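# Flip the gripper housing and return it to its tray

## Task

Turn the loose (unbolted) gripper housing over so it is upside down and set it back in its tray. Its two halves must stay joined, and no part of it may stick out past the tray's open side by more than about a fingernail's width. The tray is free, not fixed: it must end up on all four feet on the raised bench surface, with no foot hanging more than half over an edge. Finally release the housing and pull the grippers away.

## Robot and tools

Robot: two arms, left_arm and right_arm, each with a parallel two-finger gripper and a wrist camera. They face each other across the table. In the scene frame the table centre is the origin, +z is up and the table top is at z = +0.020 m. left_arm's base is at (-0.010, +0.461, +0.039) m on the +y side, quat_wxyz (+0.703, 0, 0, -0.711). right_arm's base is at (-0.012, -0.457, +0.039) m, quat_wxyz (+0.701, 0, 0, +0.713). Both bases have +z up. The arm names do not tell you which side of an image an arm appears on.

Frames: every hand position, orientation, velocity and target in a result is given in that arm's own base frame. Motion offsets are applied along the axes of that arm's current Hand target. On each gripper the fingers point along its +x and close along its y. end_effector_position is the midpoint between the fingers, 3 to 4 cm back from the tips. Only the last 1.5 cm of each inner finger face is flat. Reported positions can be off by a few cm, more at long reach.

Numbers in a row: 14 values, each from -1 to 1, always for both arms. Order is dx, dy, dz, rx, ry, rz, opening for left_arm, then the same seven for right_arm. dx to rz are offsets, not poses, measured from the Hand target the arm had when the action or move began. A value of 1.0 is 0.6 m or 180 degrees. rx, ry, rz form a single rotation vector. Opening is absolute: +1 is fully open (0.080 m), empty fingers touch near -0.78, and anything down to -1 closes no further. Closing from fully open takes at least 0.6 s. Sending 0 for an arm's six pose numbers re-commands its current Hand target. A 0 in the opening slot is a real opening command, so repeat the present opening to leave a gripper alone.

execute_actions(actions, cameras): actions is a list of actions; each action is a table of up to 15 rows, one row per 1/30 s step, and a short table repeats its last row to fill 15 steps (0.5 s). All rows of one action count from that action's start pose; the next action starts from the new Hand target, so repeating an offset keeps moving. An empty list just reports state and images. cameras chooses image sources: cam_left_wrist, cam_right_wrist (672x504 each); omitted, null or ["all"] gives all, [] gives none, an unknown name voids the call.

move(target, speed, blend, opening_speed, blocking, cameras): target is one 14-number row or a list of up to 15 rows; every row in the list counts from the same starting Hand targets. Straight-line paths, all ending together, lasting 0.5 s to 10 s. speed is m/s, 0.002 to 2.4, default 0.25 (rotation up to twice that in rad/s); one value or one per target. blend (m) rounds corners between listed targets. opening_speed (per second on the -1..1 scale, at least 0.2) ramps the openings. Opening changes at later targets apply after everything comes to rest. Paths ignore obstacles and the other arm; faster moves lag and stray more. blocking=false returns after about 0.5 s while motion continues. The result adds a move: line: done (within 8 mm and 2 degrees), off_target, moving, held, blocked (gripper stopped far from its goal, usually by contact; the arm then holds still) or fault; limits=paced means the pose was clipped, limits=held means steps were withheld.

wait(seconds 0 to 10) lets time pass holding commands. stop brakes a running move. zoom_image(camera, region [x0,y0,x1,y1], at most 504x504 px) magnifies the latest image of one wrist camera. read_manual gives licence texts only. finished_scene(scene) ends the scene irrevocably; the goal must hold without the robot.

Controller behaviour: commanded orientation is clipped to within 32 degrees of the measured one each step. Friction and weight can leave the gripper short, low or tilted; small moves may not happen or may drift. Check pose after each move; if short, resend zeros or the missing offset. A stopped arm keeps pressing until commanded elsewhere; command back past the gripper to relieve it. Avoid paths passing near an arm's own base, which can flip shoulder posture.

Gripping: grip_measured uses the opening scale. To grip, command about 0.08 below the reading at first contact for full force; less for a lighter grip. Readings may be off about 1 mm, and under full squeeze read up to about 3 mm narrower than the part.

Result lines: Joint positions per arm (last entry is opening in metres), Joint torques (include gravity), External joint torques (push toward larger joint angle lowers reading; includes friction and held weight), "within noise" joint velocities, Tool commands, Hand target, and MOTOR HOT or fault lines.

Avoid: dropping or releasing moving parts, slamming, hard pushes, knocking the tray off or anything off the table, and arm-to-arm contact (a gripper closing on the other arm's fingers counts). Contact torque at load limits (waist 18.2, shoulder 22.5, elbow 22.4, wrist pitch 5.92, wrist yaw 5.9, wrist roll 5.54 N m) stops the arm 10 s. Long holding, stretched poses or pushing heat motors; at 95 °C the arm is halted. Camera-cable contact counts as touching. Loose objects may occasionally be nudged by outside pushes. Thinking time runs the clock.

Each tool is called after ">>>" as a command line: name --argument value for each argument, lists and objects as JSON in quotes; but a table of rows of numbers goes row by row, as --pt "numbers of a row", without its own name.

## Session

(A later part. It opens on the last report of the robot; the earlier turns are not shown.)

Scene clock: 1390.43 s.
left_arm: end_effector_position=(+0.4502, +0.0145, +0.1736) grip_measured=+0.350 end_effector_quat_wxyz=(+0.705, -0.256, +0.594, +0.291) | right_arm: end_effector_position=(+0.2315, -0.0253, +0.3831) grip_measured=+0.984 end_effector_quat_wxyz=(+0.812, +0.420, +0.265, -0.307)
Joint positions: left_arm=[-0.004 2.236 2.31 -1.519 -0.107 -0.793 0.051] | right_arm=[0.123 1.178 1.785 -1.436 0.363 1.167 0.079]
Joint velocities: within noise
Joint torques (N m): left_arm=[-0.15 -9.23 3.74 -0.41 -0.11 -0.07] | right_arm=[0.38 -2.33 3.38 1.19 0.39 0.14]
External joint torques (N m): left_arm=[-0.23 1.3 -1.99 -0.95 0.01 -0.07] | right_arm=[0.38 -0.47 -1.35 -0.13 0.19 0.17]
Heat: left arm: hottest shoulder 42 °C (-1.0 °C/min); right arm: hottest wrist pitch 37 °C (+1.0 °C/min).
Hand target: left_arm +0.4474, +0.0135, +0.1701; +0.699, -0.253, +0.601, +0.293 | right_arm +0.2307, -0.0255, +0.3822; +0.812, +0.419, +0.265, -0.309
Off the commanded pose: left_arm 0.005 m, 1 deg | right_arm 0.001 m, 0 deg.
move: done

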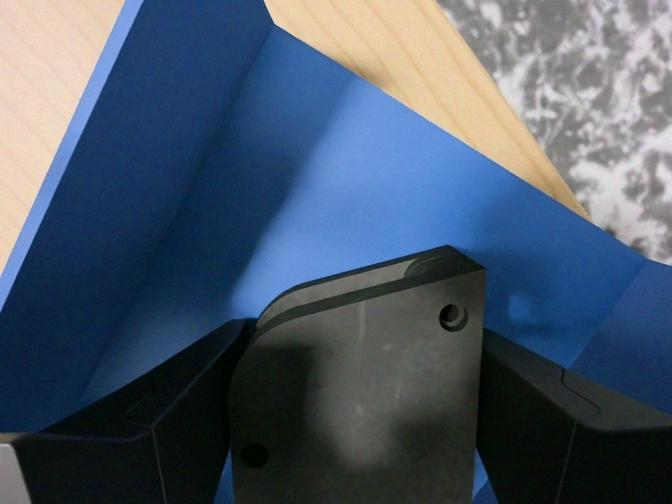

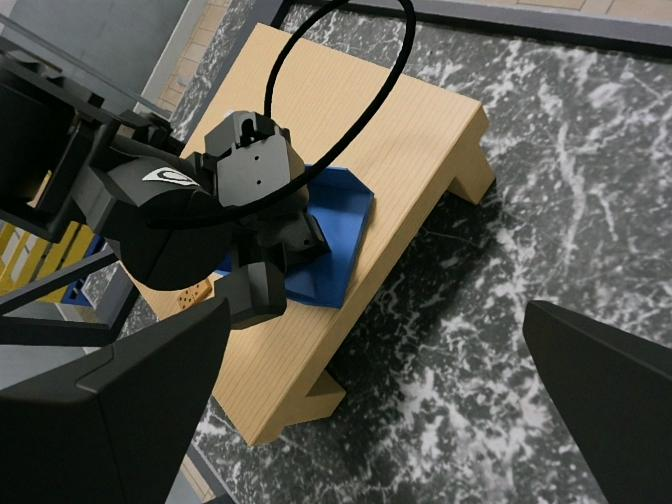

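>>> move --target '[-0.0322,0,-0.0045,0,-0.05,0,0.25,0,0,0,0,0,0,0.984]' --speed 0.05

>>> zoom_image --camera "cam_right_wrist" --region '[180, 130, 420, 330]'

>>> zoom_image --camera "cam_left_wrist" --region '[150, 150, 550, 504]'

Scene clock: 1411.53 s.
left_arm: end_effector_position=(+0.4458, +0.0100, +0.1852) grip_measured=+0.350 end_effector_quat_wxyz=(+0.742, -0.229, +0.548, +0.311) | right_arm: end_effector_position=(+0.2315, -0.0253, +0.3831) grip_measured=+0.984 end_effector_quat_wxyz=(+0.812, +0.420, +0.265, -0.307)
Joint positions: left_arm=[-0.052 2.124 2.153 -1.399 -0.224 -0.823 0.051] | right_arm=[0.123 1.178 1.785 -1.436 0.363 1.167 0.079]
Joint velocities: within noise
Joint torques (N m): left_arm=[-0.33 -10.7 3.72 0.44 -0.4 -0.17] | right_arm=[0.43 -2.3 3.32 1.19 0.39 0.12]
External joint torques (N m): left_arm=[-0.33 -0.5 -2.29 -0.21 -0.21 -0.17] | right_arm=[0.43 -0.38 -1.41 -0.11 0.19 0.15]
Heat: left arm: hottest shoulder 42 °C (+2.0 °C/min); right arm: hottest wrist pitch 38 °C (+2.0 °C/min).
Hand target: left_arm +0.4435, +0.0095, +0.1888; +0.745, -0.229, +0.544, +0.312 | right_arm +0.2307, -0.0255, +0.3822; +0.812, +0.419, +0.265, -0.309
Off the commanded pose: left_arm 0.004 m, 1 deg | right_arm 0.001 m, 0 deg.
move: done

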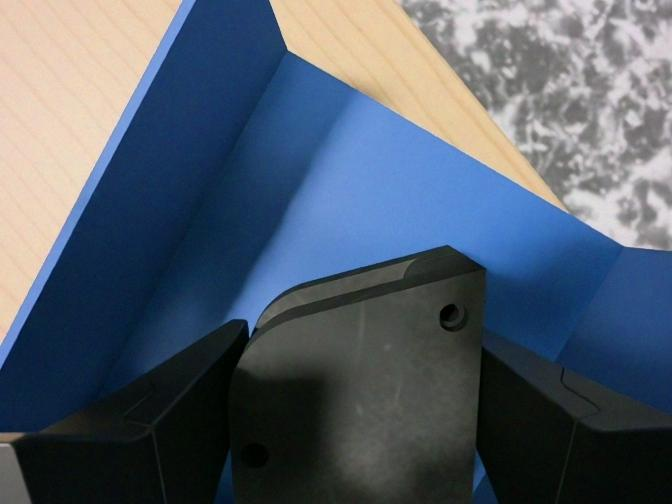

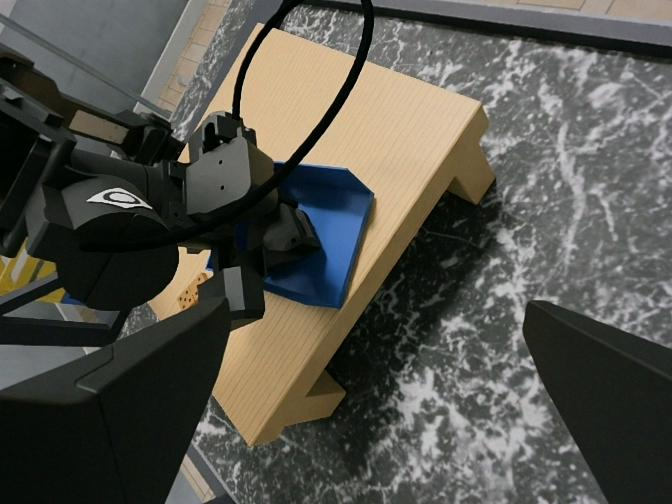

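Scaled by 2.100 from the camera's 672x504 image, which has a finer 960x720 frame.

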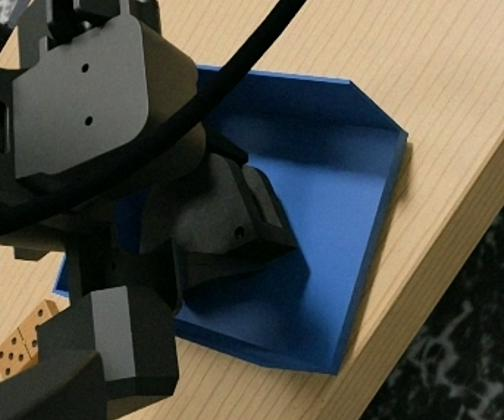

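Scaled by 1.260 from the camera's 672x504 image, which has a finer 960x720 frame.

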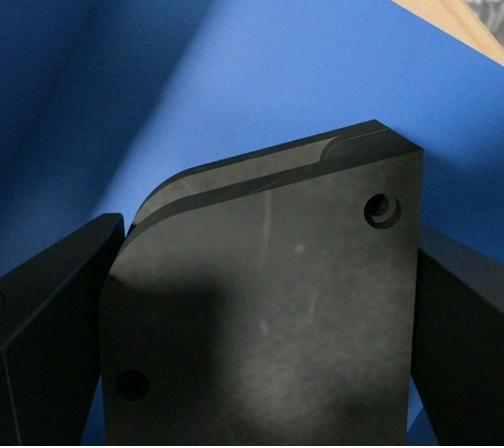

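>>> move --pt "-0.0783 0.0107 0.0027 0 0 0 0.25 0 0 0 0 0 0 0.984" --pt "-0.1556 0.3172 0.0668 0.2466 0.0459 -0.0579 0.25 0 0 0 0 0 0 0.984" --speed '[0.08,0.12]'

>>> zoom_image --camera "cam_left_wrist" --region '[150, 150, 550, 504]'

Scene clock: 1464.13 s.
left_arm: end_effector_position=(+0.3173, +0.1510, +0.2879) grip_measured=+0.350 end_effector_quat_wxyz=(+0.809, +0.024, +0.587, +0.031) | right_arm: end_effector_position=(+0.2315, -0.0253, +0.3831) grip_measured=+0.984 end_effector_quat_wxyz=(+0.812, +0.420, +0.265, -0.307)
Joint positions: left_arm=[0.475 1.755 2.065 -1.564 0.072 0.454 0.051] | right_arm=[0.123 1.178 1.785 -1.436 0.363 1.167 0.079]
Joint velocities: within noise
Joint torques (N m): left_arm=[0.2 -7.44 3.35 0.41 0.14 0.17] | right_arm=[0.38 -2.31 3.39 1.17 0.39 0.13]
External joint torques (N m): left_arm=[0.23 -0.58 -2.11 -0.46 0.07 0.17] | right_arm=[0.38 -0.44 -1.33 -0.14 0.19 0.16]
Heat: left arm: hottest shoulder 46 °C (+4.1 °C/min); right arm: hottest wrist pitch 38 °C (+0.0 °C/min).
Hand target: left_arm +0.3145, +0.1500, +0.2896; +0.760, +0.000, +0.650, +0.000 | right_arm +0.2307, -0.0255, +0.3822; +0.812, +0.419, +0.265, -0.309
Off the commanded pose: left_arm 0.004 m, 10 deg | right_arm 0.001 m, 0 deg.
joint sent to its limit (left arm) — joint 4 (wrist pitch), lower limit. The joint targets are off in orientation, not in position.
move: off_target (left_arm)

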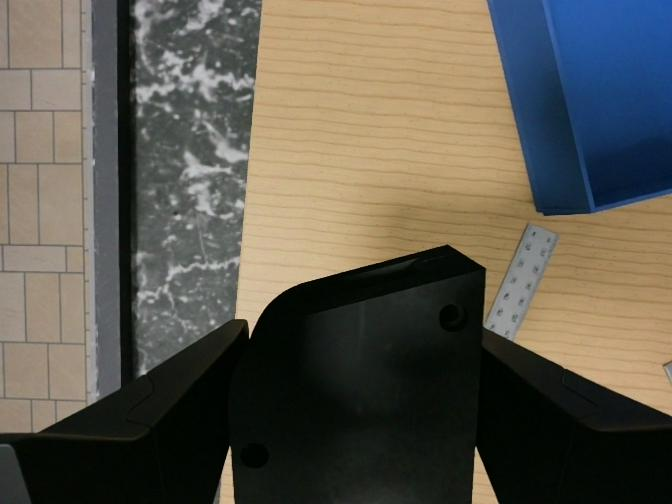

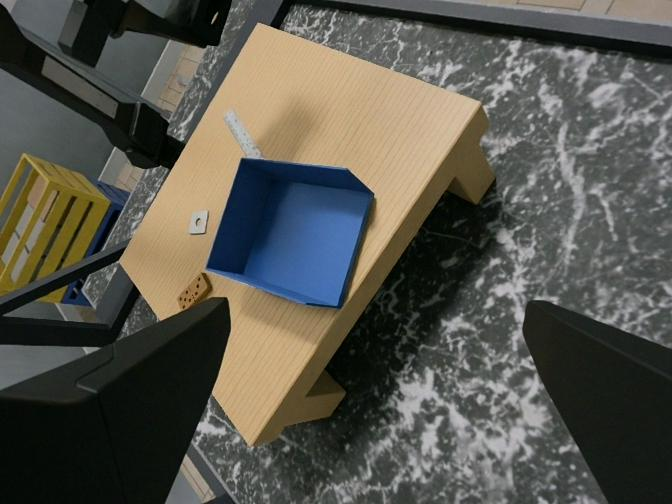

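Scaled by 1.260 from the camera's 672x504 image, which has a finer 960x720 frame.

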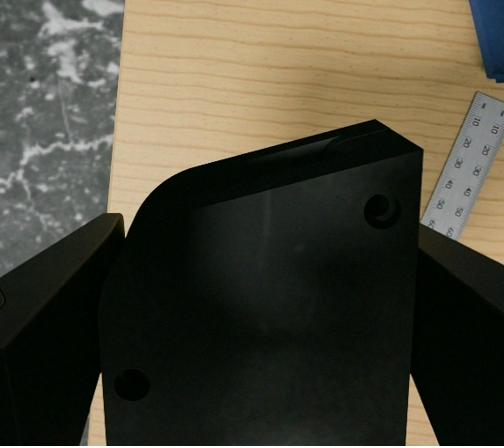

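>>> move --pt "0 0 0 -0.499 -0.0393 -0.0393 0.25 0 0 0 0 0 0 0.984" --pt "0 0 0 -0.9969 0 -0.0785 0.25 0 0 0 0 0 0 0.984" --speed 0.22

>>> zoom_image --camera "cam_left_wrist" --region '[150, 150, 550, 504]'

Scene clock: 1588.63 s.
left_arm: end_effector_position=(+0.3175, +0.1505, +0.2883) grip_measured=+0.350 end_effector_quat_wxyz=(-0.009, +0.818, +0.005, -0.575) | right_arm: end_effector_position=(+0.2315, -0.0253, +0.3831) grip_measured=+0.984 end_effector_quat_wxyz=(+0.812, +0.420, +0.265, -0.307)
Joint positions: left_arm=[0.506 1.755 2.062 -1.564 0.149 -2.653 0.051] | right_arm=[0.123 1.178 1.785 -1.436 0.363 1.167 0.079]
Joint velocities: within noise
Joint torques (N m): left_arm=[0.43 -7.29 3.23 0.32 0.18 -0.2] | right_arm=[0.41 -2.34 3.39 1.19 0.39 0.13]
External joint torques (N m): left_arm=[0.39 -0.45 -2.16 -0.43 0.12 -0.2] | right_arm=[0.41 -0.47 -1.31 -0.11 0.19 0.15]
Heat: left arm: hottest shoulder 39 °C (-1.0 °C/min); right arm: hottest wrist pitch 37 °C (+0.0 °C/min).
Hand target: left_arm +0.3145, +0.1499, +0.2896; +0.000, +0.809, +0.000, -0.588 | right_arm +0.2307, -0.0255, +0.3822; +0.812, +0.419, +0.265, -0.309
Off the commanded pose: left_arm 0.003 m, 2 deg | right_arm 0.001 m, 0 deg.
joint sent to its limit (left arm) — joint 4 (wrist pitch), lower limit. The joint targets still meet the commanded pose.
move: done

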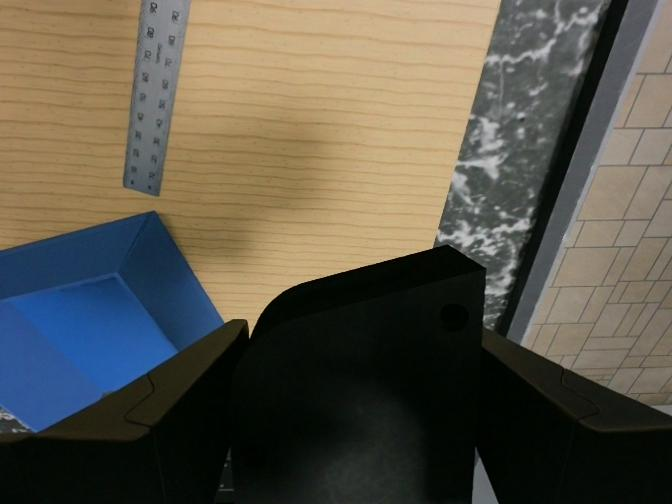

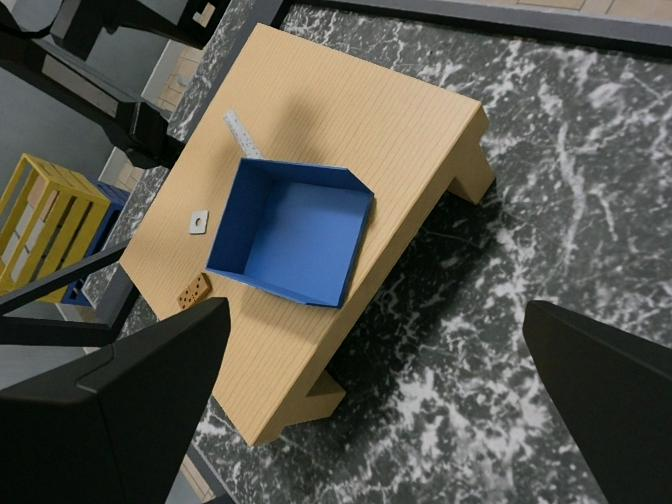

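Scaled by 1.260 from the camera's 672x504 image, which has a finer 960x720 frame.

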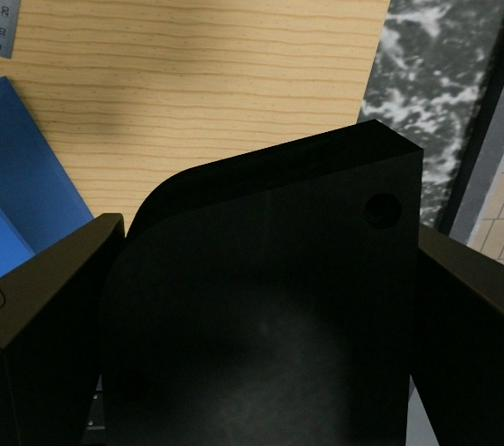

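>>> execute_actions --actions '[]'

Scene clock: 1663.60 s.
left_arm: end_effector_position=(+0.3175, +0.1505, +0.2883) grip_measured=+0.350 end_effector_quat_wxyz=(-0.009, +0.818, +0.005, -0.575) | right_arm: end_effector_position=(+0.2315, -0.0253, +0.3831) grip_measured=+0.984 end_effector_quat_wxyz=(+0.812, +0.420, +0.265, -0.307)
Joint positions: left_arm=[0.506 1.755 2.062 -1.564 0.149 -2.653 0.051] | right_arm=[0.123 1.178 1.785 -1.436 0.363 1.167 0.079]
Joint velocities: within noise
Joint torques (N m): left_arm=[0.42 -7.28 3.23 0.32 0.18 -0.19] | right_arm=[0.4 -2.32 3.32 1.19 0.39 0.12]
External joint torques (N m): left_arm=[0.41 -0.38 -2.2 -0.44 0.11 -0.19] | right_arm=[0.41 -0.54 -1.33 -0.11 0.2 0.15]
Heat: left arm: hottest shoulder 39 °C (+0.0 °C/min); right arm: hottest wrist pitch 37 °C (+0.0 °C/min).
Hand target: left_arm +0.3145, +0.1499, +0.2896; +0.000, +0.809, +0.000, -0.588 | right_arm +0.2307, -0.0255, +0.3822; +0.812, +0.419, +0.265, -0.309
Tool commands: left_gripper/opening=+0.25 right_gripper/opening=+0.984
Off the commanded pose: left_arm 0.003 m, 2 deg | right_arm 0.001 m, 0 deg.

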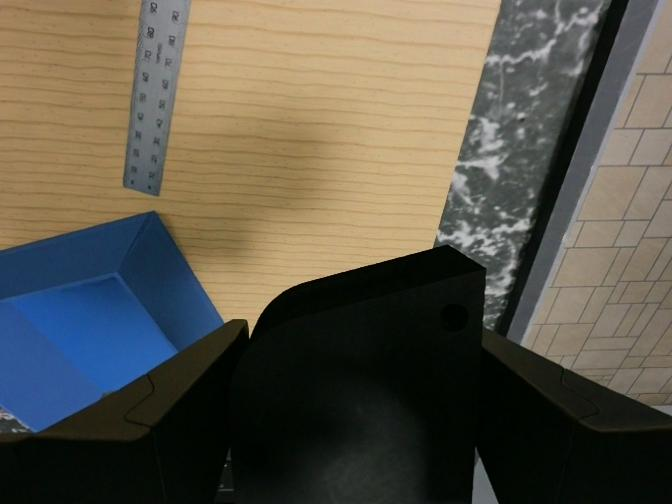

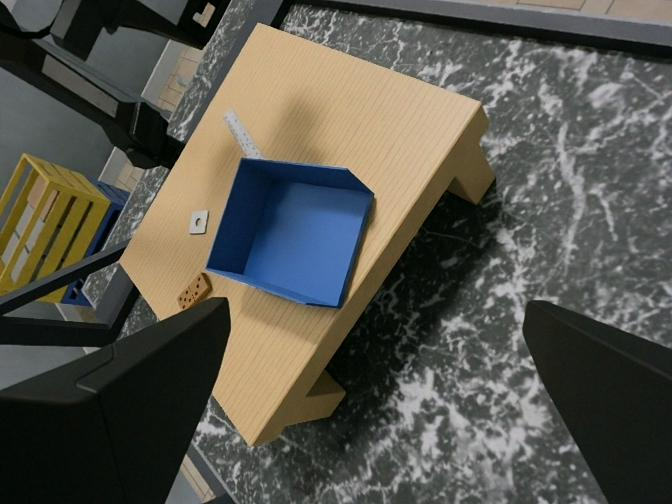

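>>> move --target '[0,0,0,0,0,0,0.25,0.3642,0.1362,0.2073,0.1706,0.0525,0.1133,0.6]' --speed 0.2

Scene clock: 1697.30 s.
left_arm: end_effector_position=(+0.3174, +0.1507, +0.2881) grip_measured=+0.350 end_effector_quat_wxyz=(-0.009, +0.818, +0.005, -0.575) | right_arm: end_effector_position=(+0.4548, -0.1527, +0.3355) grip_measured=+0.603 end_effector_quat_wxyz=(+0.690, +0.680, +0.163, -0.189)
Joint positions: left_arm=[0.507 1.755 2.061 -1.564 0.149 -2.653 0.051] | right_arm=[-0.427 1.71 1.784 -0.608 -0.333 1.353 0.062]
Joint velocities: within noise
Joint torques (N m): left_arm=[0.37 -7.3 3.27 0.32 0.19 -0.19] | right_arm=[-0.17 -6.67 6.46 1.77 -0.27 0.08]
External joint torques (N m): left_arm=[0.34 -0.61 -2.07 -0.45 0.12 -0.19] | right_arm=[-0.17 0.9 -0.06 0.21 -0.19 0.13]
Heat: left arm: hottest shoulder 39 °C (+0.0 °C/min); right arm: hottest wrist pitch 38 °C (+1.0 °C/min).
Hand target: left_arm +0.3145, +0.1500, +0.2896; +0.000, +0.809, +0.000, -0.588 | right_arm +0.4573, -0.1539, +0.3372; +0.689, +0.681, +0.162, -0.186
Off the commanded pose: left_arm 0.003 m, 2 deg | right_arm 0.003 m, 0 deg.
joint sent to its limit (left arm) — joint 4 (wrist pitch), lower limit. The joint targets still meet the commanded pose.
move: done

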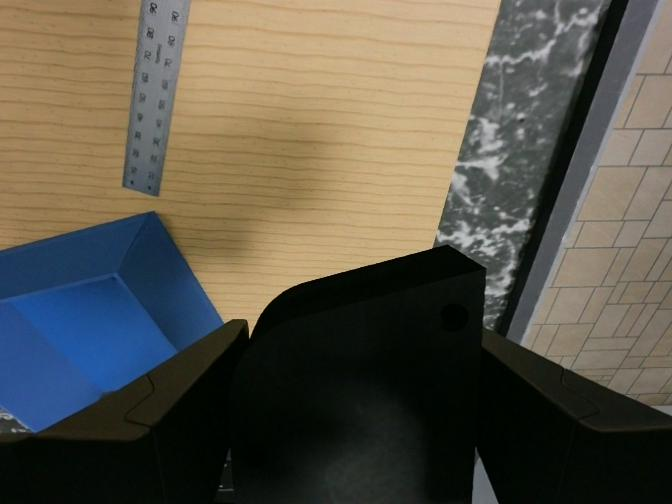

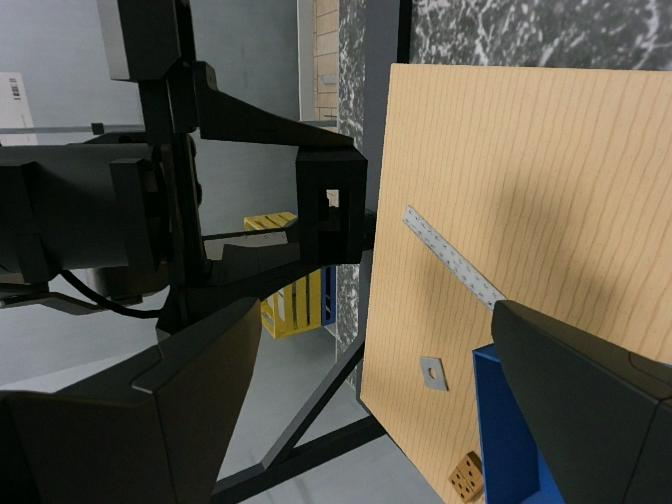

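>>> zoom_image --camera "cam_right_wrist" --region '[100, 60, 500, 340]'

Scaled by 1.260 from the camera's 672x504 image, which has a finer 960x720 frame.

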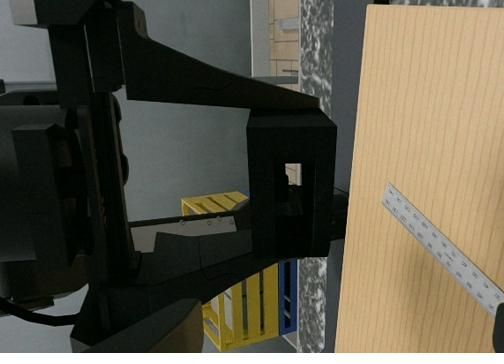

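>>> move --target '[0,0,0,0,0,0,0.25,0.0,0.025,0.03,0,0,0,0.6]' --speed 0.15 --cameras '["cam_right_wrist"]'

>>> zoom_image --camera "cam_right_wrist" --region '[100, 60, 500, 360]'

Scene clock: 1743.83 s.
left_arm: end_effector_position=(+0.3174, +0.1507, +0.2881) grip_measured=+0.350 end_effector_quat_wxyz=(-0.009, +0.818, +0.005, -0.575) | right_arm: end_effector_position=(+0.4615, -0.1701, +0.3513) grip_measured=+0.603 end_effector_quat_wxyz=(+0.689, +0.682, +0.160, -0.187)
Joint positions: left_arm=[0.507 1.755 2.061 -1.564 0.149 -2.653 0.051] | right_arm=[-0.463 1.786 1.937 -0.685 -0.365 1.341 0.062]
Joint velocities: within noise
Joint torques (N m): left_arm=[0.34 -7.29 3.26 0.32 0.18 -0.19] | right_arm=[-0.23 -6.76 6.51 1.4 -0.29 -0.16]
External joint torques (N m): left_arm=[0.31 -0.38 -2.17 -0.43 0.11 -0.19] | right_arm=[-0.2 1.15 0.15 -0.16 -0.2 -0.12]
Heat: left arm: hottest shoulder 38 °C (-1.0 °C/min); right arm: hottest wrist pitch 42 °C (+5.0 °C/min).
Hand target: left_arm +0.3145, +0.1499, +0.2896; +0.000, +0.809, +0.000, -0.588 | right_arm +0.4639, -0.1719, +0.3507; +0.689, +0.681, +0.162, -0.186
Off the commanded pose: left_arm 0.003 m, 2 deg | right_arm 0.003 m, 0 deg.
joint sent to its limit (left arm) — joint 4 (wrist pitch), lower limit. The joint targets still meet the commanded pose.
move: done
Images, in order (width x height): cam_right_wrist 672x504.

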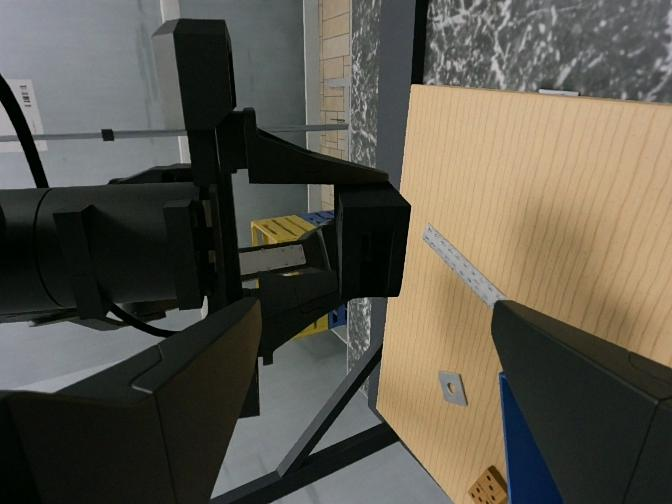

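Scaled by 1.260 from the camera's 672x504 image, which has a finer 960x720 frame.

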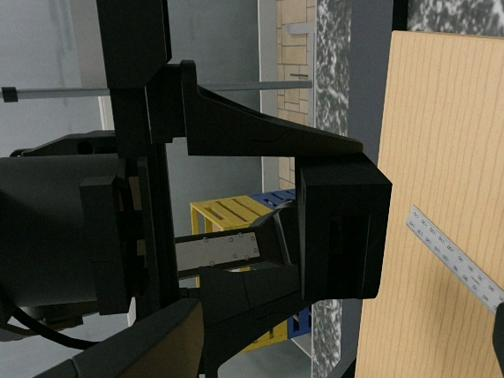

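>>> move --target '[0,0,0,0,0,0,0.25,0.09,0.0,0.008,0,0,0,0.6]' --speed 0.1 --cameras '["cam_right_wrist"]'

>>> zoom_image --camera "cam_right_wrist" --region '[150, 60, 550, 360]'

Scene clock: 1757.57 s.
left_arm: end_effector_position=(+0.3172, +0.1511, +0.2881) grip_measured=+0.350 end_effector_quat_wxyz=(-0.008, +0.818, +0.006, -0.575) | right_arm: end_effector_position=(+0.5077, -0.1777, +0.3268) grip_measured=+0.603 end_effector_quat_wxyz=(+0.690, +0.681, +0.163, -0.184)
Joint positions: left_arm=[0.508 1.755 2.061 -1.564 0.149 -2.653 0.051] | right_arm=[-0.431 1.946 2.043 -0.627 -0.344 1.353 0.062]
Joint velocities: within noise
Joint torques (N m): left_arm=[0.22 -7.29 3.27 0.32 0.18 -0.19] | right_arm=[0.17 -7.7 6.35 1.69 0.07 0.12]
External joint torques (N m): left_arm=[0.21 -0.45 -2.12 -0.43 0.11 -0.19] | right_arm=[0.16 1.51 -0.17 0.1 0.16 0.17]
Heat: left arm: hottest shoulder 38 °C (-1.0 °C/min); right arm: hottest wrist pitch 40 °C (+2.0 °C/min).
Hand target: left_arm +0.3145, +0.1500, +0.2896; +0.000, +0.809, +0.000, -0.588 | right_arm +0.5112, -0.1786, +0.3251; +0.689, +0.681, +0.162, -0.186
Off the commanded pose: left_arm 0.003 m, 2 deg | right_arm 0.004 m, 0 deg.
joint sent to its limit (left arm) — joint 4 (wrist pitch), lower limit. The joint targets still meet the commanded pose.
move: done
Images, in order (width x height): cam_right_wrist 672x504.

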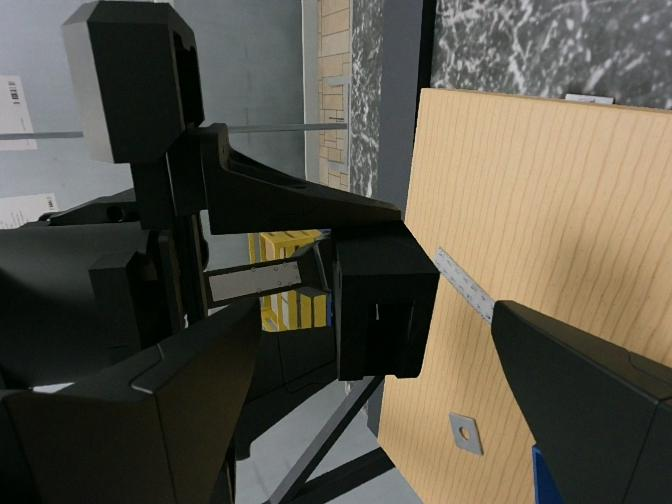

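Scaled by 1.260 from the camera's 672x504 image, which has a finer 960x720 frame.

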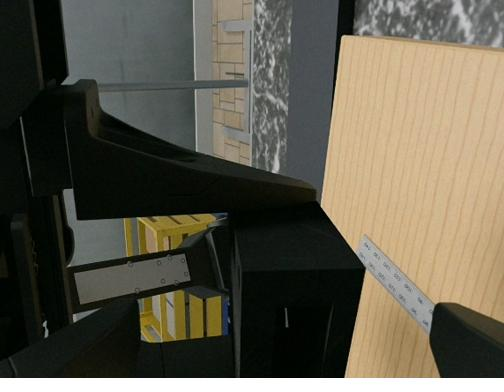

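>>> move --target '[0,0,0,0,0,0,0.25,0.052,0.0,0.0,0,0,0,0.6]' --speed 0.06 --cameras '["cam_right_wrist"]'

Scene clock: 1770.87 s.
left_arm: end_effector_position=(+0.3170, +0.1513, +0.2883) grip_measured=+0.350 end_effector_quat_wxyz=(-0.008, +0.818, +0.006, -0.575) | right_arm: end_effector_position=(+0.5349, -0.1786, +0.3136) grip_measured=+0.603 end_effector_quat_wxyz=(+0.691, +0.680, +0.162, -0.183)
Joint positions: left_arm=[0.509 1.755 2.061 -1.564 0.149 -2.653 0.051] | right_arm=[-0.407 2.045 2.128 -0.606 -0.324 1.365 0.062]
Joint velocities: within noise
Joint torques (N m): left_arm=[0.21 -7.25 3.29 0.32 0.18 -0.19] | right_arm=[0.37 -8.42 6.38 1.61 0.08 0.12]
External joint torques (N m): left_arm=[0.19 -0.44 -2.08 -0.42 0.11 -0.19] | right_arm=[0.45 1.48 -0.13 0.04 0.15 0.16]
Heat: left arm: hottest shoulder 38 °C (-1.0 °C/min); right arm: hottest wrist pitch 43 °C (+4.0 °C/min).
Hand target: left_arm +0.3145, +0.1500, +0.2896; +0.000, +0.809, +0.000, -0.588 | right_arm +0.5386, -0.1797, +0.3104; +0.689, +0.681, +0.162, -0.186
Off the commanded pose: left_arm 0.003 m, 2 deg | right_arm 0.005 m, 0 deg.
joint sent to its limit (left arm) — joint 4 (wrist pitch), lower limit. The joint targets still meet the commanded pose.
move: done
Images, in order (width x height): cam_right_wrist 672x504.

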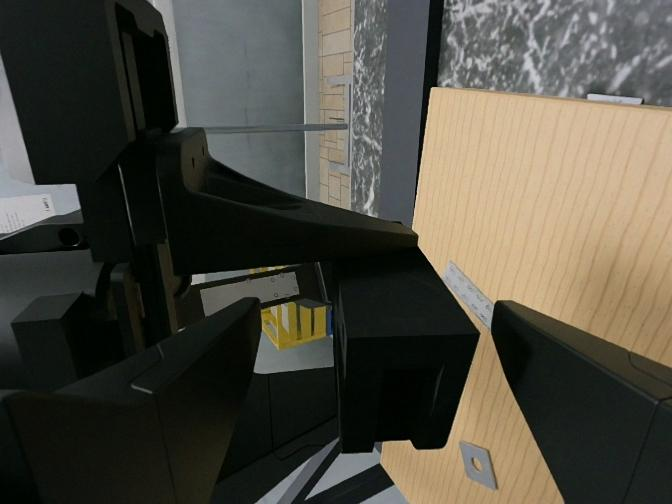

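>>> move --target '[0,0,0,0,0,0,0.25,0.006,0.0,-0.012,0,0,0,0.6]' --speed 0.06 --cameras '["cam_right_wrist"]'

Scene clock: 1781.67 s.
left_arm: end_effector_position=(+0.3169, +0.1512, +0.2885) grip_measured=+0.350 end_effector_quat_wxyz=(-0.008, +0.818, +0.006, -0.575) | right_arm: end_effector_position=(+0.5385, -0.1723, +0.3149) grip_measured=+0.603 end_effector_quat_wxyz=(+0.692, +0.680, +0.159, -0.182)
Joint positions: left_arm=[0.509 1.754 2.061 -1.564 0.149 -2.653 0.051] | right_arm=[-0.39 2.045 2.128 -0.597 -0.308 1.375 0.062]
Joint velocities: within noise
Joint torques (N m): left_arm=[0.2 -7.16 3.26 0.32 0.18 -0.19] | right_arm=[0.27 -8.63 5.33 1.78 0.09 0.1]
External joint torques (N m): left_arm=[0.19 -0.33 -2.13 -0.43 0.12 -0.19] | right_arm=[0.28 1.18 -1.14 0.21 0.16 0.14]
Heat: left arm: hottest shoulder 38 °C (-1.0 °C/min); right arm: hottest wrist pitch 43 °C (+3.0 °C/min).
Hand target: left_arm +0.3145, +0.1500, +0.2896; +0.000, +0.809, +0.000, -0.588 | right_arm +0.5419, -0.1727, +0.3085; +0.689, +0.681, +0.162, -0.186
Off the commanded pose: left_arm 0.003 m, 2 deg | right_arm 0.007 m, 1 deg.
joint sent to its limit (left arm) — joint 4 (wrist pitch), lower limit. The joint targets still meet the commanded pose.
move: done
Images, in order (width x height): cam_right_wrist 672x504.

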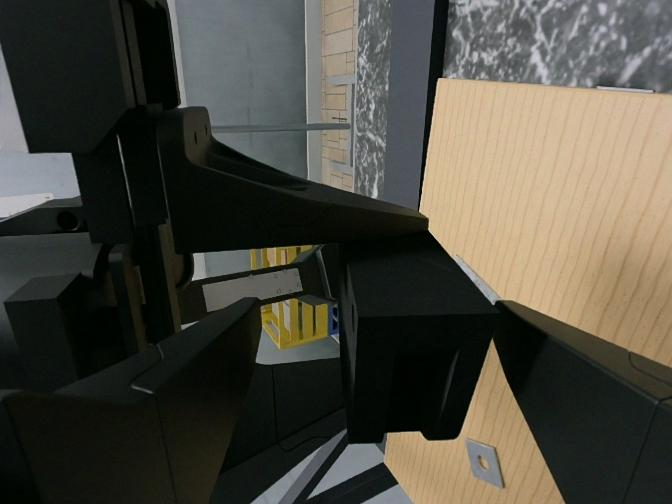

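>>> move --target '[0,0,0,0,0,0,0.25,0.0,-0.01,0.0,0,0,0,0.6]' --speed 0.06 --cameras '["cam_right_wrist"]'

Scene clock: 1789.13 s.
left_arm: end_effector_position=(+0.3169, +0.1512, +0.2884) grip_measured=+0.350 end_effector_quat_wxyz=(-0.008, +0.818, +0.006, -0.575) | right_arm: end_effector_position=(+0.5404, -0.1730, +0.3019) grip_measured=+0.603 end_effector_quat_wxyz=(+0.689, +0.681, +0.163, -0.186)
Joint positions: left_arm=[0.509 1.754 2.061 -1.564 0.149 -2.653 0.051] | right_arm=[-0.39 2.045 2.083 -0.564 -0.308 1.375 0.062]
Joint velocities: within noise
Joint torques (N m): left_arm=[0.25 -7.14 3.31 0.32 0.19 -0.19] | right_arm=[0.19 -11.02 4.5 1.73 0.02 0.02]
External joint torques (N m): left_arm=[0.2 -0.31 -2.09 -0.44 0.12 -0.19] | right_arm=[0.13 -1 -2.1 0.16 0.1 0.07]
Heat: left arm: hottest shoulder 38 °C (+0.0 °C/min); right arm: hottest wrist pitch 43 °C (+2.0 °C/min).
Hand target: left_arm +0.3145, +0.1500, +0.2896; +0.000, +0.809, +0.000, -0.588 | right_arm +0.5391, -0.1727, +0.3032; +0.689, +0.681, +0.162, -0.186
Off the commanded pose: left_arm 0.003 m, 2 deg | right_arm 0.002 m, 0 deg.
joint sent to its limit (left arm) — joint 4 (wrist pitch), lower limit. The joint targets still meet the commanded pose.
move: done
Images, in order (width x height): cam_right_wrist 672x504.

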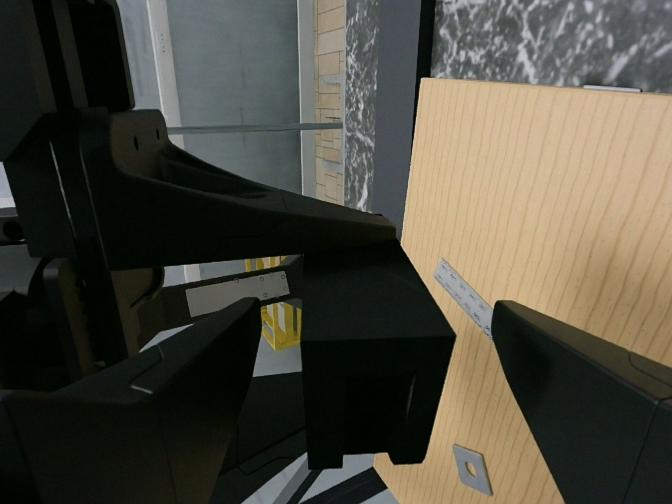

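>>> move --target '[0,0,0,0,0,0,0.25,0.0,0.0,0.0,0,0,0,-0.28]' --speed 0.06 --opening_speed 0.3

Scene clock: 1797.27 s.
left_arm: end_effector_position=(+0.3172, +0.1510, +0.2881) grip_measured=+0.350 end_effector_quat_wxyz=(-0.007, +0.819, +0.005, -0.574) | right_arm: end_effector_position=(+0.5417, -0.1726, +0.3038) grip_measured=-0.231 end_effector_quat_wxyz=(+0.691, +0.681, +0.160, -0.182)
Joint positions: left_arm=[0.509 1.754 2.06 -1.562 0.151 -2.654 0.051] | right_arm=[-0.389 2.045 2.083 -0.554 -0.308 1.377 0.025]
Joint velocities: within noise
Joint torques (N m): left_arm=[0.2 -7.17 3.48 0.2 0.09 -0.15] | right_arm=[-0.06 -10.97 4.62 1.09 0.01 -0.01]
External joint torques (N m): left_arm=[0.19 -0.4 -1.89 -0.56 0.02 -0.15] | right_arm=[-0.03 -1.15 -1.86 -0.46 0.07 0.03]
Heat: left arm: hottest shoulder 38 °C (+0.0 °C/min); right arm: hottest wrist pitch 43 °C (+1.0 °C/min).
Hand target: left_arm +0.3144, +0.1500, +0.2896; +0.000, +0.809, +0.000, -0.588 | right_arm +0.5391, -0.1726, +0.3033; +0.689, +0.681, +0.162, -0.185
Off the commanded pose: left_arm 0.003 m, 2 deg | right_arm 0.003 m, 0 deg.
joint sent to its limit (left arm) — joint 4 (wrist pitch), lower limit. The joint targets still meet the commanded pose.
move: done

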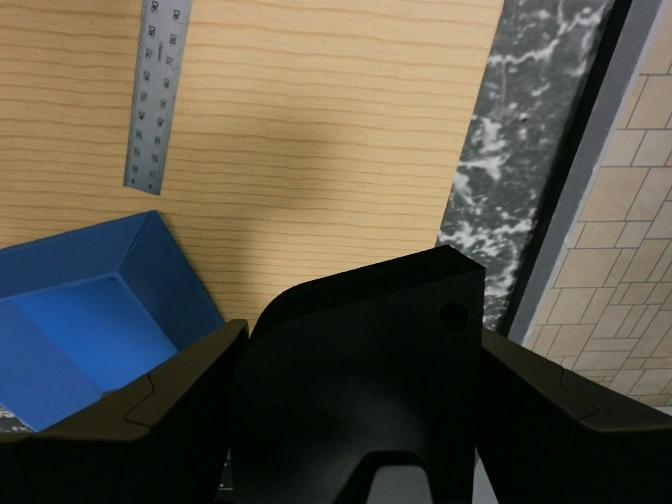

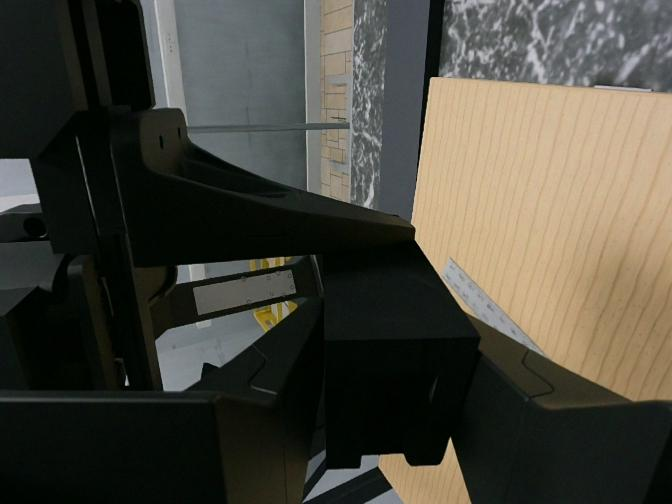

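>>> move --pt "0 0 0 0 0 0 0.25 0 0 0 0 0 0 -0.36" --pt "0 0 0 0 0 0 0.6 0 0 0 0 0 0 -0.36" --speed 0.06 --opening_speed 0.3

Scene clock: 1805.57 s.
left_arm: end_effector_position=(+0.3165, +0.1509, +0.2884) grip_measured=+0.595 end_effector_quat_wxyz=(-0.007, +0.818, +0.006, -0.575) | right_arm: end_effector_position=(+0.5409, -0.1723, +0.3013) grip_measured=-0.234 end_effector_quat_wxyz=(+0.689, +0.681, +0.164, -0.185)
Joint positions: left_arm=[0.509 1.752 2.059 -1.564 0.151 -2.654 0.062] | right_arm=[-0.389 2.045 2.08 -0.56 -0.308 1.377 0.024]
Joint velocities: within noise
Joint torques (N m): left_arm=[0.14 -7 3.48 0.32 0.09 -0.15] | right_arm=[-0.09 -10.94 4.88 1.51 0.01 0]
External joint torques (N m): left_arm=[0.12 -0.06 -1.94 -0.41 0.02 -0.15] | right_arm=[-0.08 -1.06 -1.65 -0.06 0.08 0.04]
Heat: left arm: hottest shoulder 38 °C (+0.0 °C/min); right arm: hottest shoulder 46 °C (+15.1 °C/min).
Hand target: left_arm +0.3144, +0.1499, +0.2895; +0.000, +0.809, +0.000, -0.588 | right_arm +0.5391, -0.1726, +0.3033; +0.690, +0.681, +0.162, -0.185
Off the commanded pose: left_arm 0.003 m, 2 deg | right_arm 0.003 m, 0 deg.
joint sent to its limit (left arm) — joint 4 (wrist pitch), lower limit. The joint targets still meet the commanded pose.
move: done

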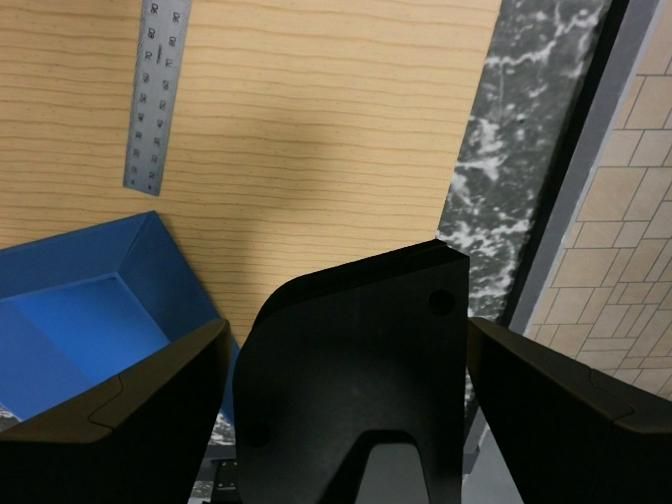

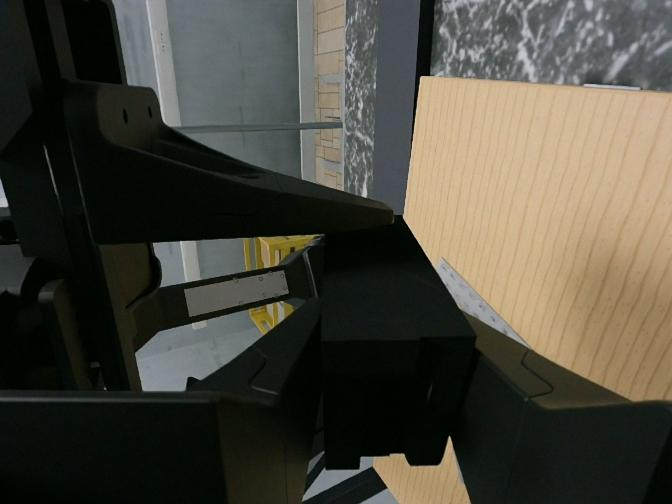

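>>> zoom_image --camera "cam_left_wrist" --region '[220, 220, 500, 430]'

Scaled by 1.800 from the camera's 672x504 image, which has a finer 960x720 frame.

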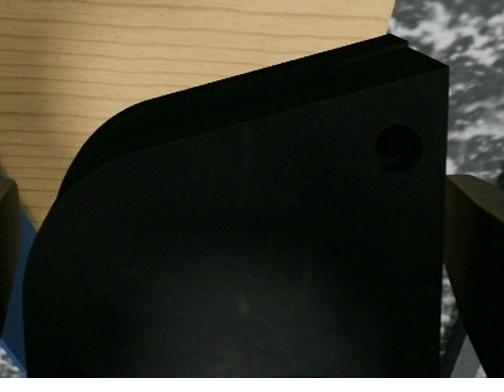

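>>> move --pt "0 0 0 0 0 0 0.8 0 0 0 0 0 0 -0.36" --pt "-0.05 0 0 0 0 0 0.8 0 0 0 0 0 0 -0.36" --pt "-0.099 0 0.143 0 0 0 0.8 0 0 0 0 0 0 -0.36" --speed 0.1 --opening_speed 0.5

Scene clock: 1835.13 s.
left_arm: end_effector_position=(+0.2166, +0.1508, +0.3205) grip_measured=+0.796 end_effector_quat_wxyz=(-0.034, +0.846, +0.045, -0.530) | right_arm: end_effector_position=(+0.5409, -0.1723, +0.3013) grip_measured=-0.234 end_effector_quat_wxyz=(+0.689, +0.681, +0.164, -0.185)
Joint positions: left_arm=[0.724 1.396 1.809 -1.564 0.205 -2.478 0.071] | right_arm=[-0.389 2.045 2.08 -0.56 -0.308 1.377 0.024]
Joint velocities: within noise
Joint torques (N m): left_arm=[0.42 -4.05 3 0.48 0.22 0.12] | right_arm=[-0.08 -11.04 4.88 1.5 0.01 -0.02]
External joint torques (N m): left_arm=[0.39 -0.21 -2.18 -0.44 0.13 0.12] | right_arm=[-0.06 -1.07 -1.7 -0.08 0.07 0.03]
Heat: left arm: hottest shoulder 40 °C (+2.0 °C/min); right arm: hottest shoulder 53 °C (+18.3 °C/min). Fold the right arm in close to its base, or ease its load, before you think long.
Hand target: left_arm +0.2146, +0.1499, +0.3197; +0.000, +0.809, +0.000, -0.588 | right_arm +0.5391, -0.1726, +0.3033; +0.690, +0.681, +0.162, -0.185
Off the commanded pose: left_arm 0.002 m, 10 deg | right_arm 0.003 m, 0 deg.
MOTOR HOT: joint 2 (shoulder) of the right arm reports 53 °C; the controller stops that arm at 95 °C. To cool a motor, set the load down, stop pushing, or move to a pose that needs little force.
joint sent to its limit (left arm) — joint 4 (wrist pitch), lower limit. The joint targets are off in orientation, not in position.
move: off_target (left_arm)

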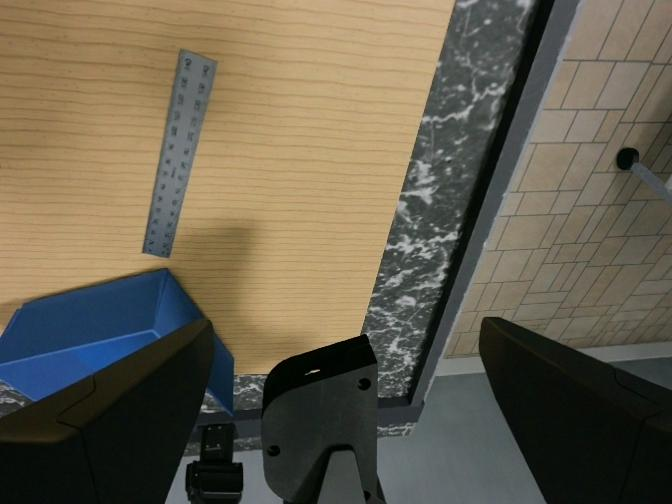

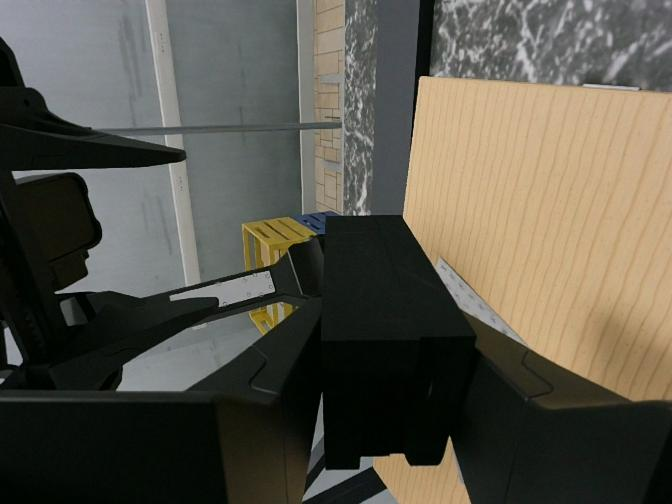

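>>> move --pt "0 0 0 0 0 0 0.8 0 0 0 -0.5 0 0 -0.36" --pt "0 0 0 0 0 0 0.8 0 0 0 -1 0 0 -0.36" --speed 0.45

Scene clock: 1852.30 s.
left_arm: end_effector_position=(+0.2165, +0.1509, +0.3202) grip_measured=+0.796 end_effector_quat_wxyz=(-0.034, +0.846, +0.045, -0.530) | right_arm: end_effector_position=(+0.5409, -0.1723, +0.3013) grip_measured=-0.234 end_effector_quat_wxyz=(+0.683, -0.687, +0.185, +0.163)
Joint positions: left_arm=[0.725 1.396 1.809 -1.564 0.205 -2.478 0.071] | right_arm=[-0.389 2.045 2.08 -0.561 -0.308 -1.76 0.024]
Joint velocities: within noise
Joint torques (N m): left_arm=[0.42 -3.96 3.11 0.48 0.21 0.11] | right_arm=[-0.06 -10.96 4.87 1.49 -0.05 -0.08]
External joint torques (N m): left_arm=[0.41 -0.04 -2.14 -0.45 0.12 0.11] | right_arm=[0.01 -1.02 -1.68 -0.05 0.07 -0.13]
Heat: left arm: hottest shoulder 37 °C (-1.0 °C/min); right arm: hottest shoulder 55 °C (+14.2 °C/min). Fold the right arm in close to its base, or ease its load, before you think long.
Hand target: left_arm +0.2145, +0.1500, +0.3196; +0.000, +0.809, +0.000, -0.588 | right_arm +0.5391, -0.1726, +0.3033; +0.681, -0.689, +0.186, +0.162
Off the commanded pose: left_arm 0.002 m, 10 deg | right_arm 0.003 m, 0 deg.
MOTOR HOT: still on. Joint 2 (shoulder) of the right arm reports 55 °C.
joint sent to its limit (left arm) — joint 4 (wrist pitch), lower limit. The joint targets are off in orientation, not in position.
move: off_target (left_arm)

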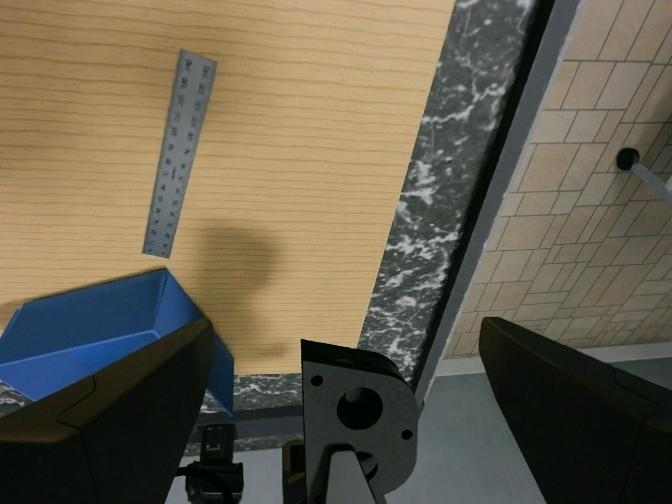

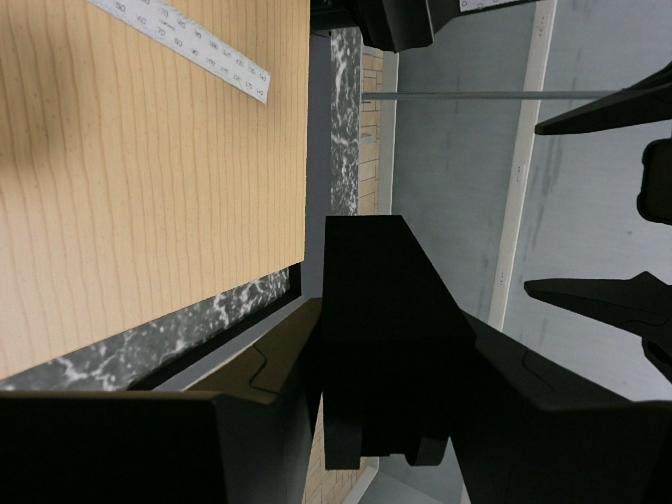

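>>> move --target '[0.049,-0.03,-0.143,0,0,0,0.8,0,0,0,0,0,0,-0.36]' --speed 0.15 --cameras '["cam_left_wrist"]'

Scene clock: 1885.77 s.
left_arm: end_effector_position=(+0.3031, +0.1672, +0.3185) grip_measured=+0.796 end_effector_quat_wxyz=(-0.022, +0.844, +0.027, -0.536) | right_arm: end_effector_position=(+0.5409, -0.1723, +0.3013) grip_measured=-0.234 end_effector_quat_wxyz=(+0.683, -0.687, +0.185, +0.163)
Joint positions: left_arm=[0.58 1.712 2.116 -1.564 0.176 -2.606 0.071] | right_arm=[-0.389 2.045 2.08 -0.561 -0.308 -1.761 0.024]
Joint velocities: within noise
Joint torques (N m): left_arm=[-0.14 -4.71 4.85 0.45 -0.02 -0.2] | right_arm=[-0.07 -10.99 4.87 1.48 -0.03 -0.07]
External joint torques (N m): left_arm=[-0.11 1.64 -0.4 -0.47 -0.11 -0.2] | right_arm=[0.04 -1.07 -1.67 -0.06 0.08 -0.11]
Heat: left arm: hottest shoulder 34 °C (-6.0 °C/min); right arm: hottest shoulder 58 °C (+7.0 °C/min). Fold the right arm in close to its base, or ease its load, before you think long.
Hand target: left_arm +0.3052, +0.1680, +0.3183; +0.000, +0.809, +0.000, -0.588 | right_arm +0.5391, -0.1726, +0.3033; +0.681, -0.689, +0.185, +0.162
Off the commanded pose: left_arm 0.002 m, 8 deg | right_arm 0.003 m, 0 deg.
MOTOR HOT: still on. Joint 2 (shoulder) of the right arm reports 58 °C.
joint sent to its limit (left arm) — joint 4 (wrist pitch), lower limit. The joint targets are off in orientation, not in position.
move: off_target (left_arm)
Images, in order (width x height): cam_left_wrist 672x504.

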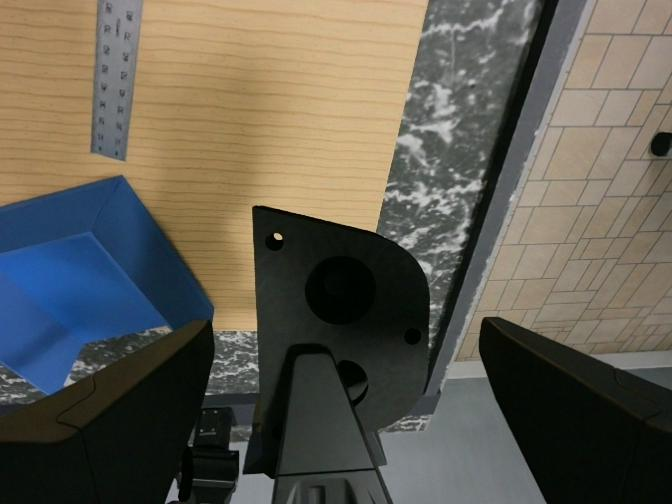

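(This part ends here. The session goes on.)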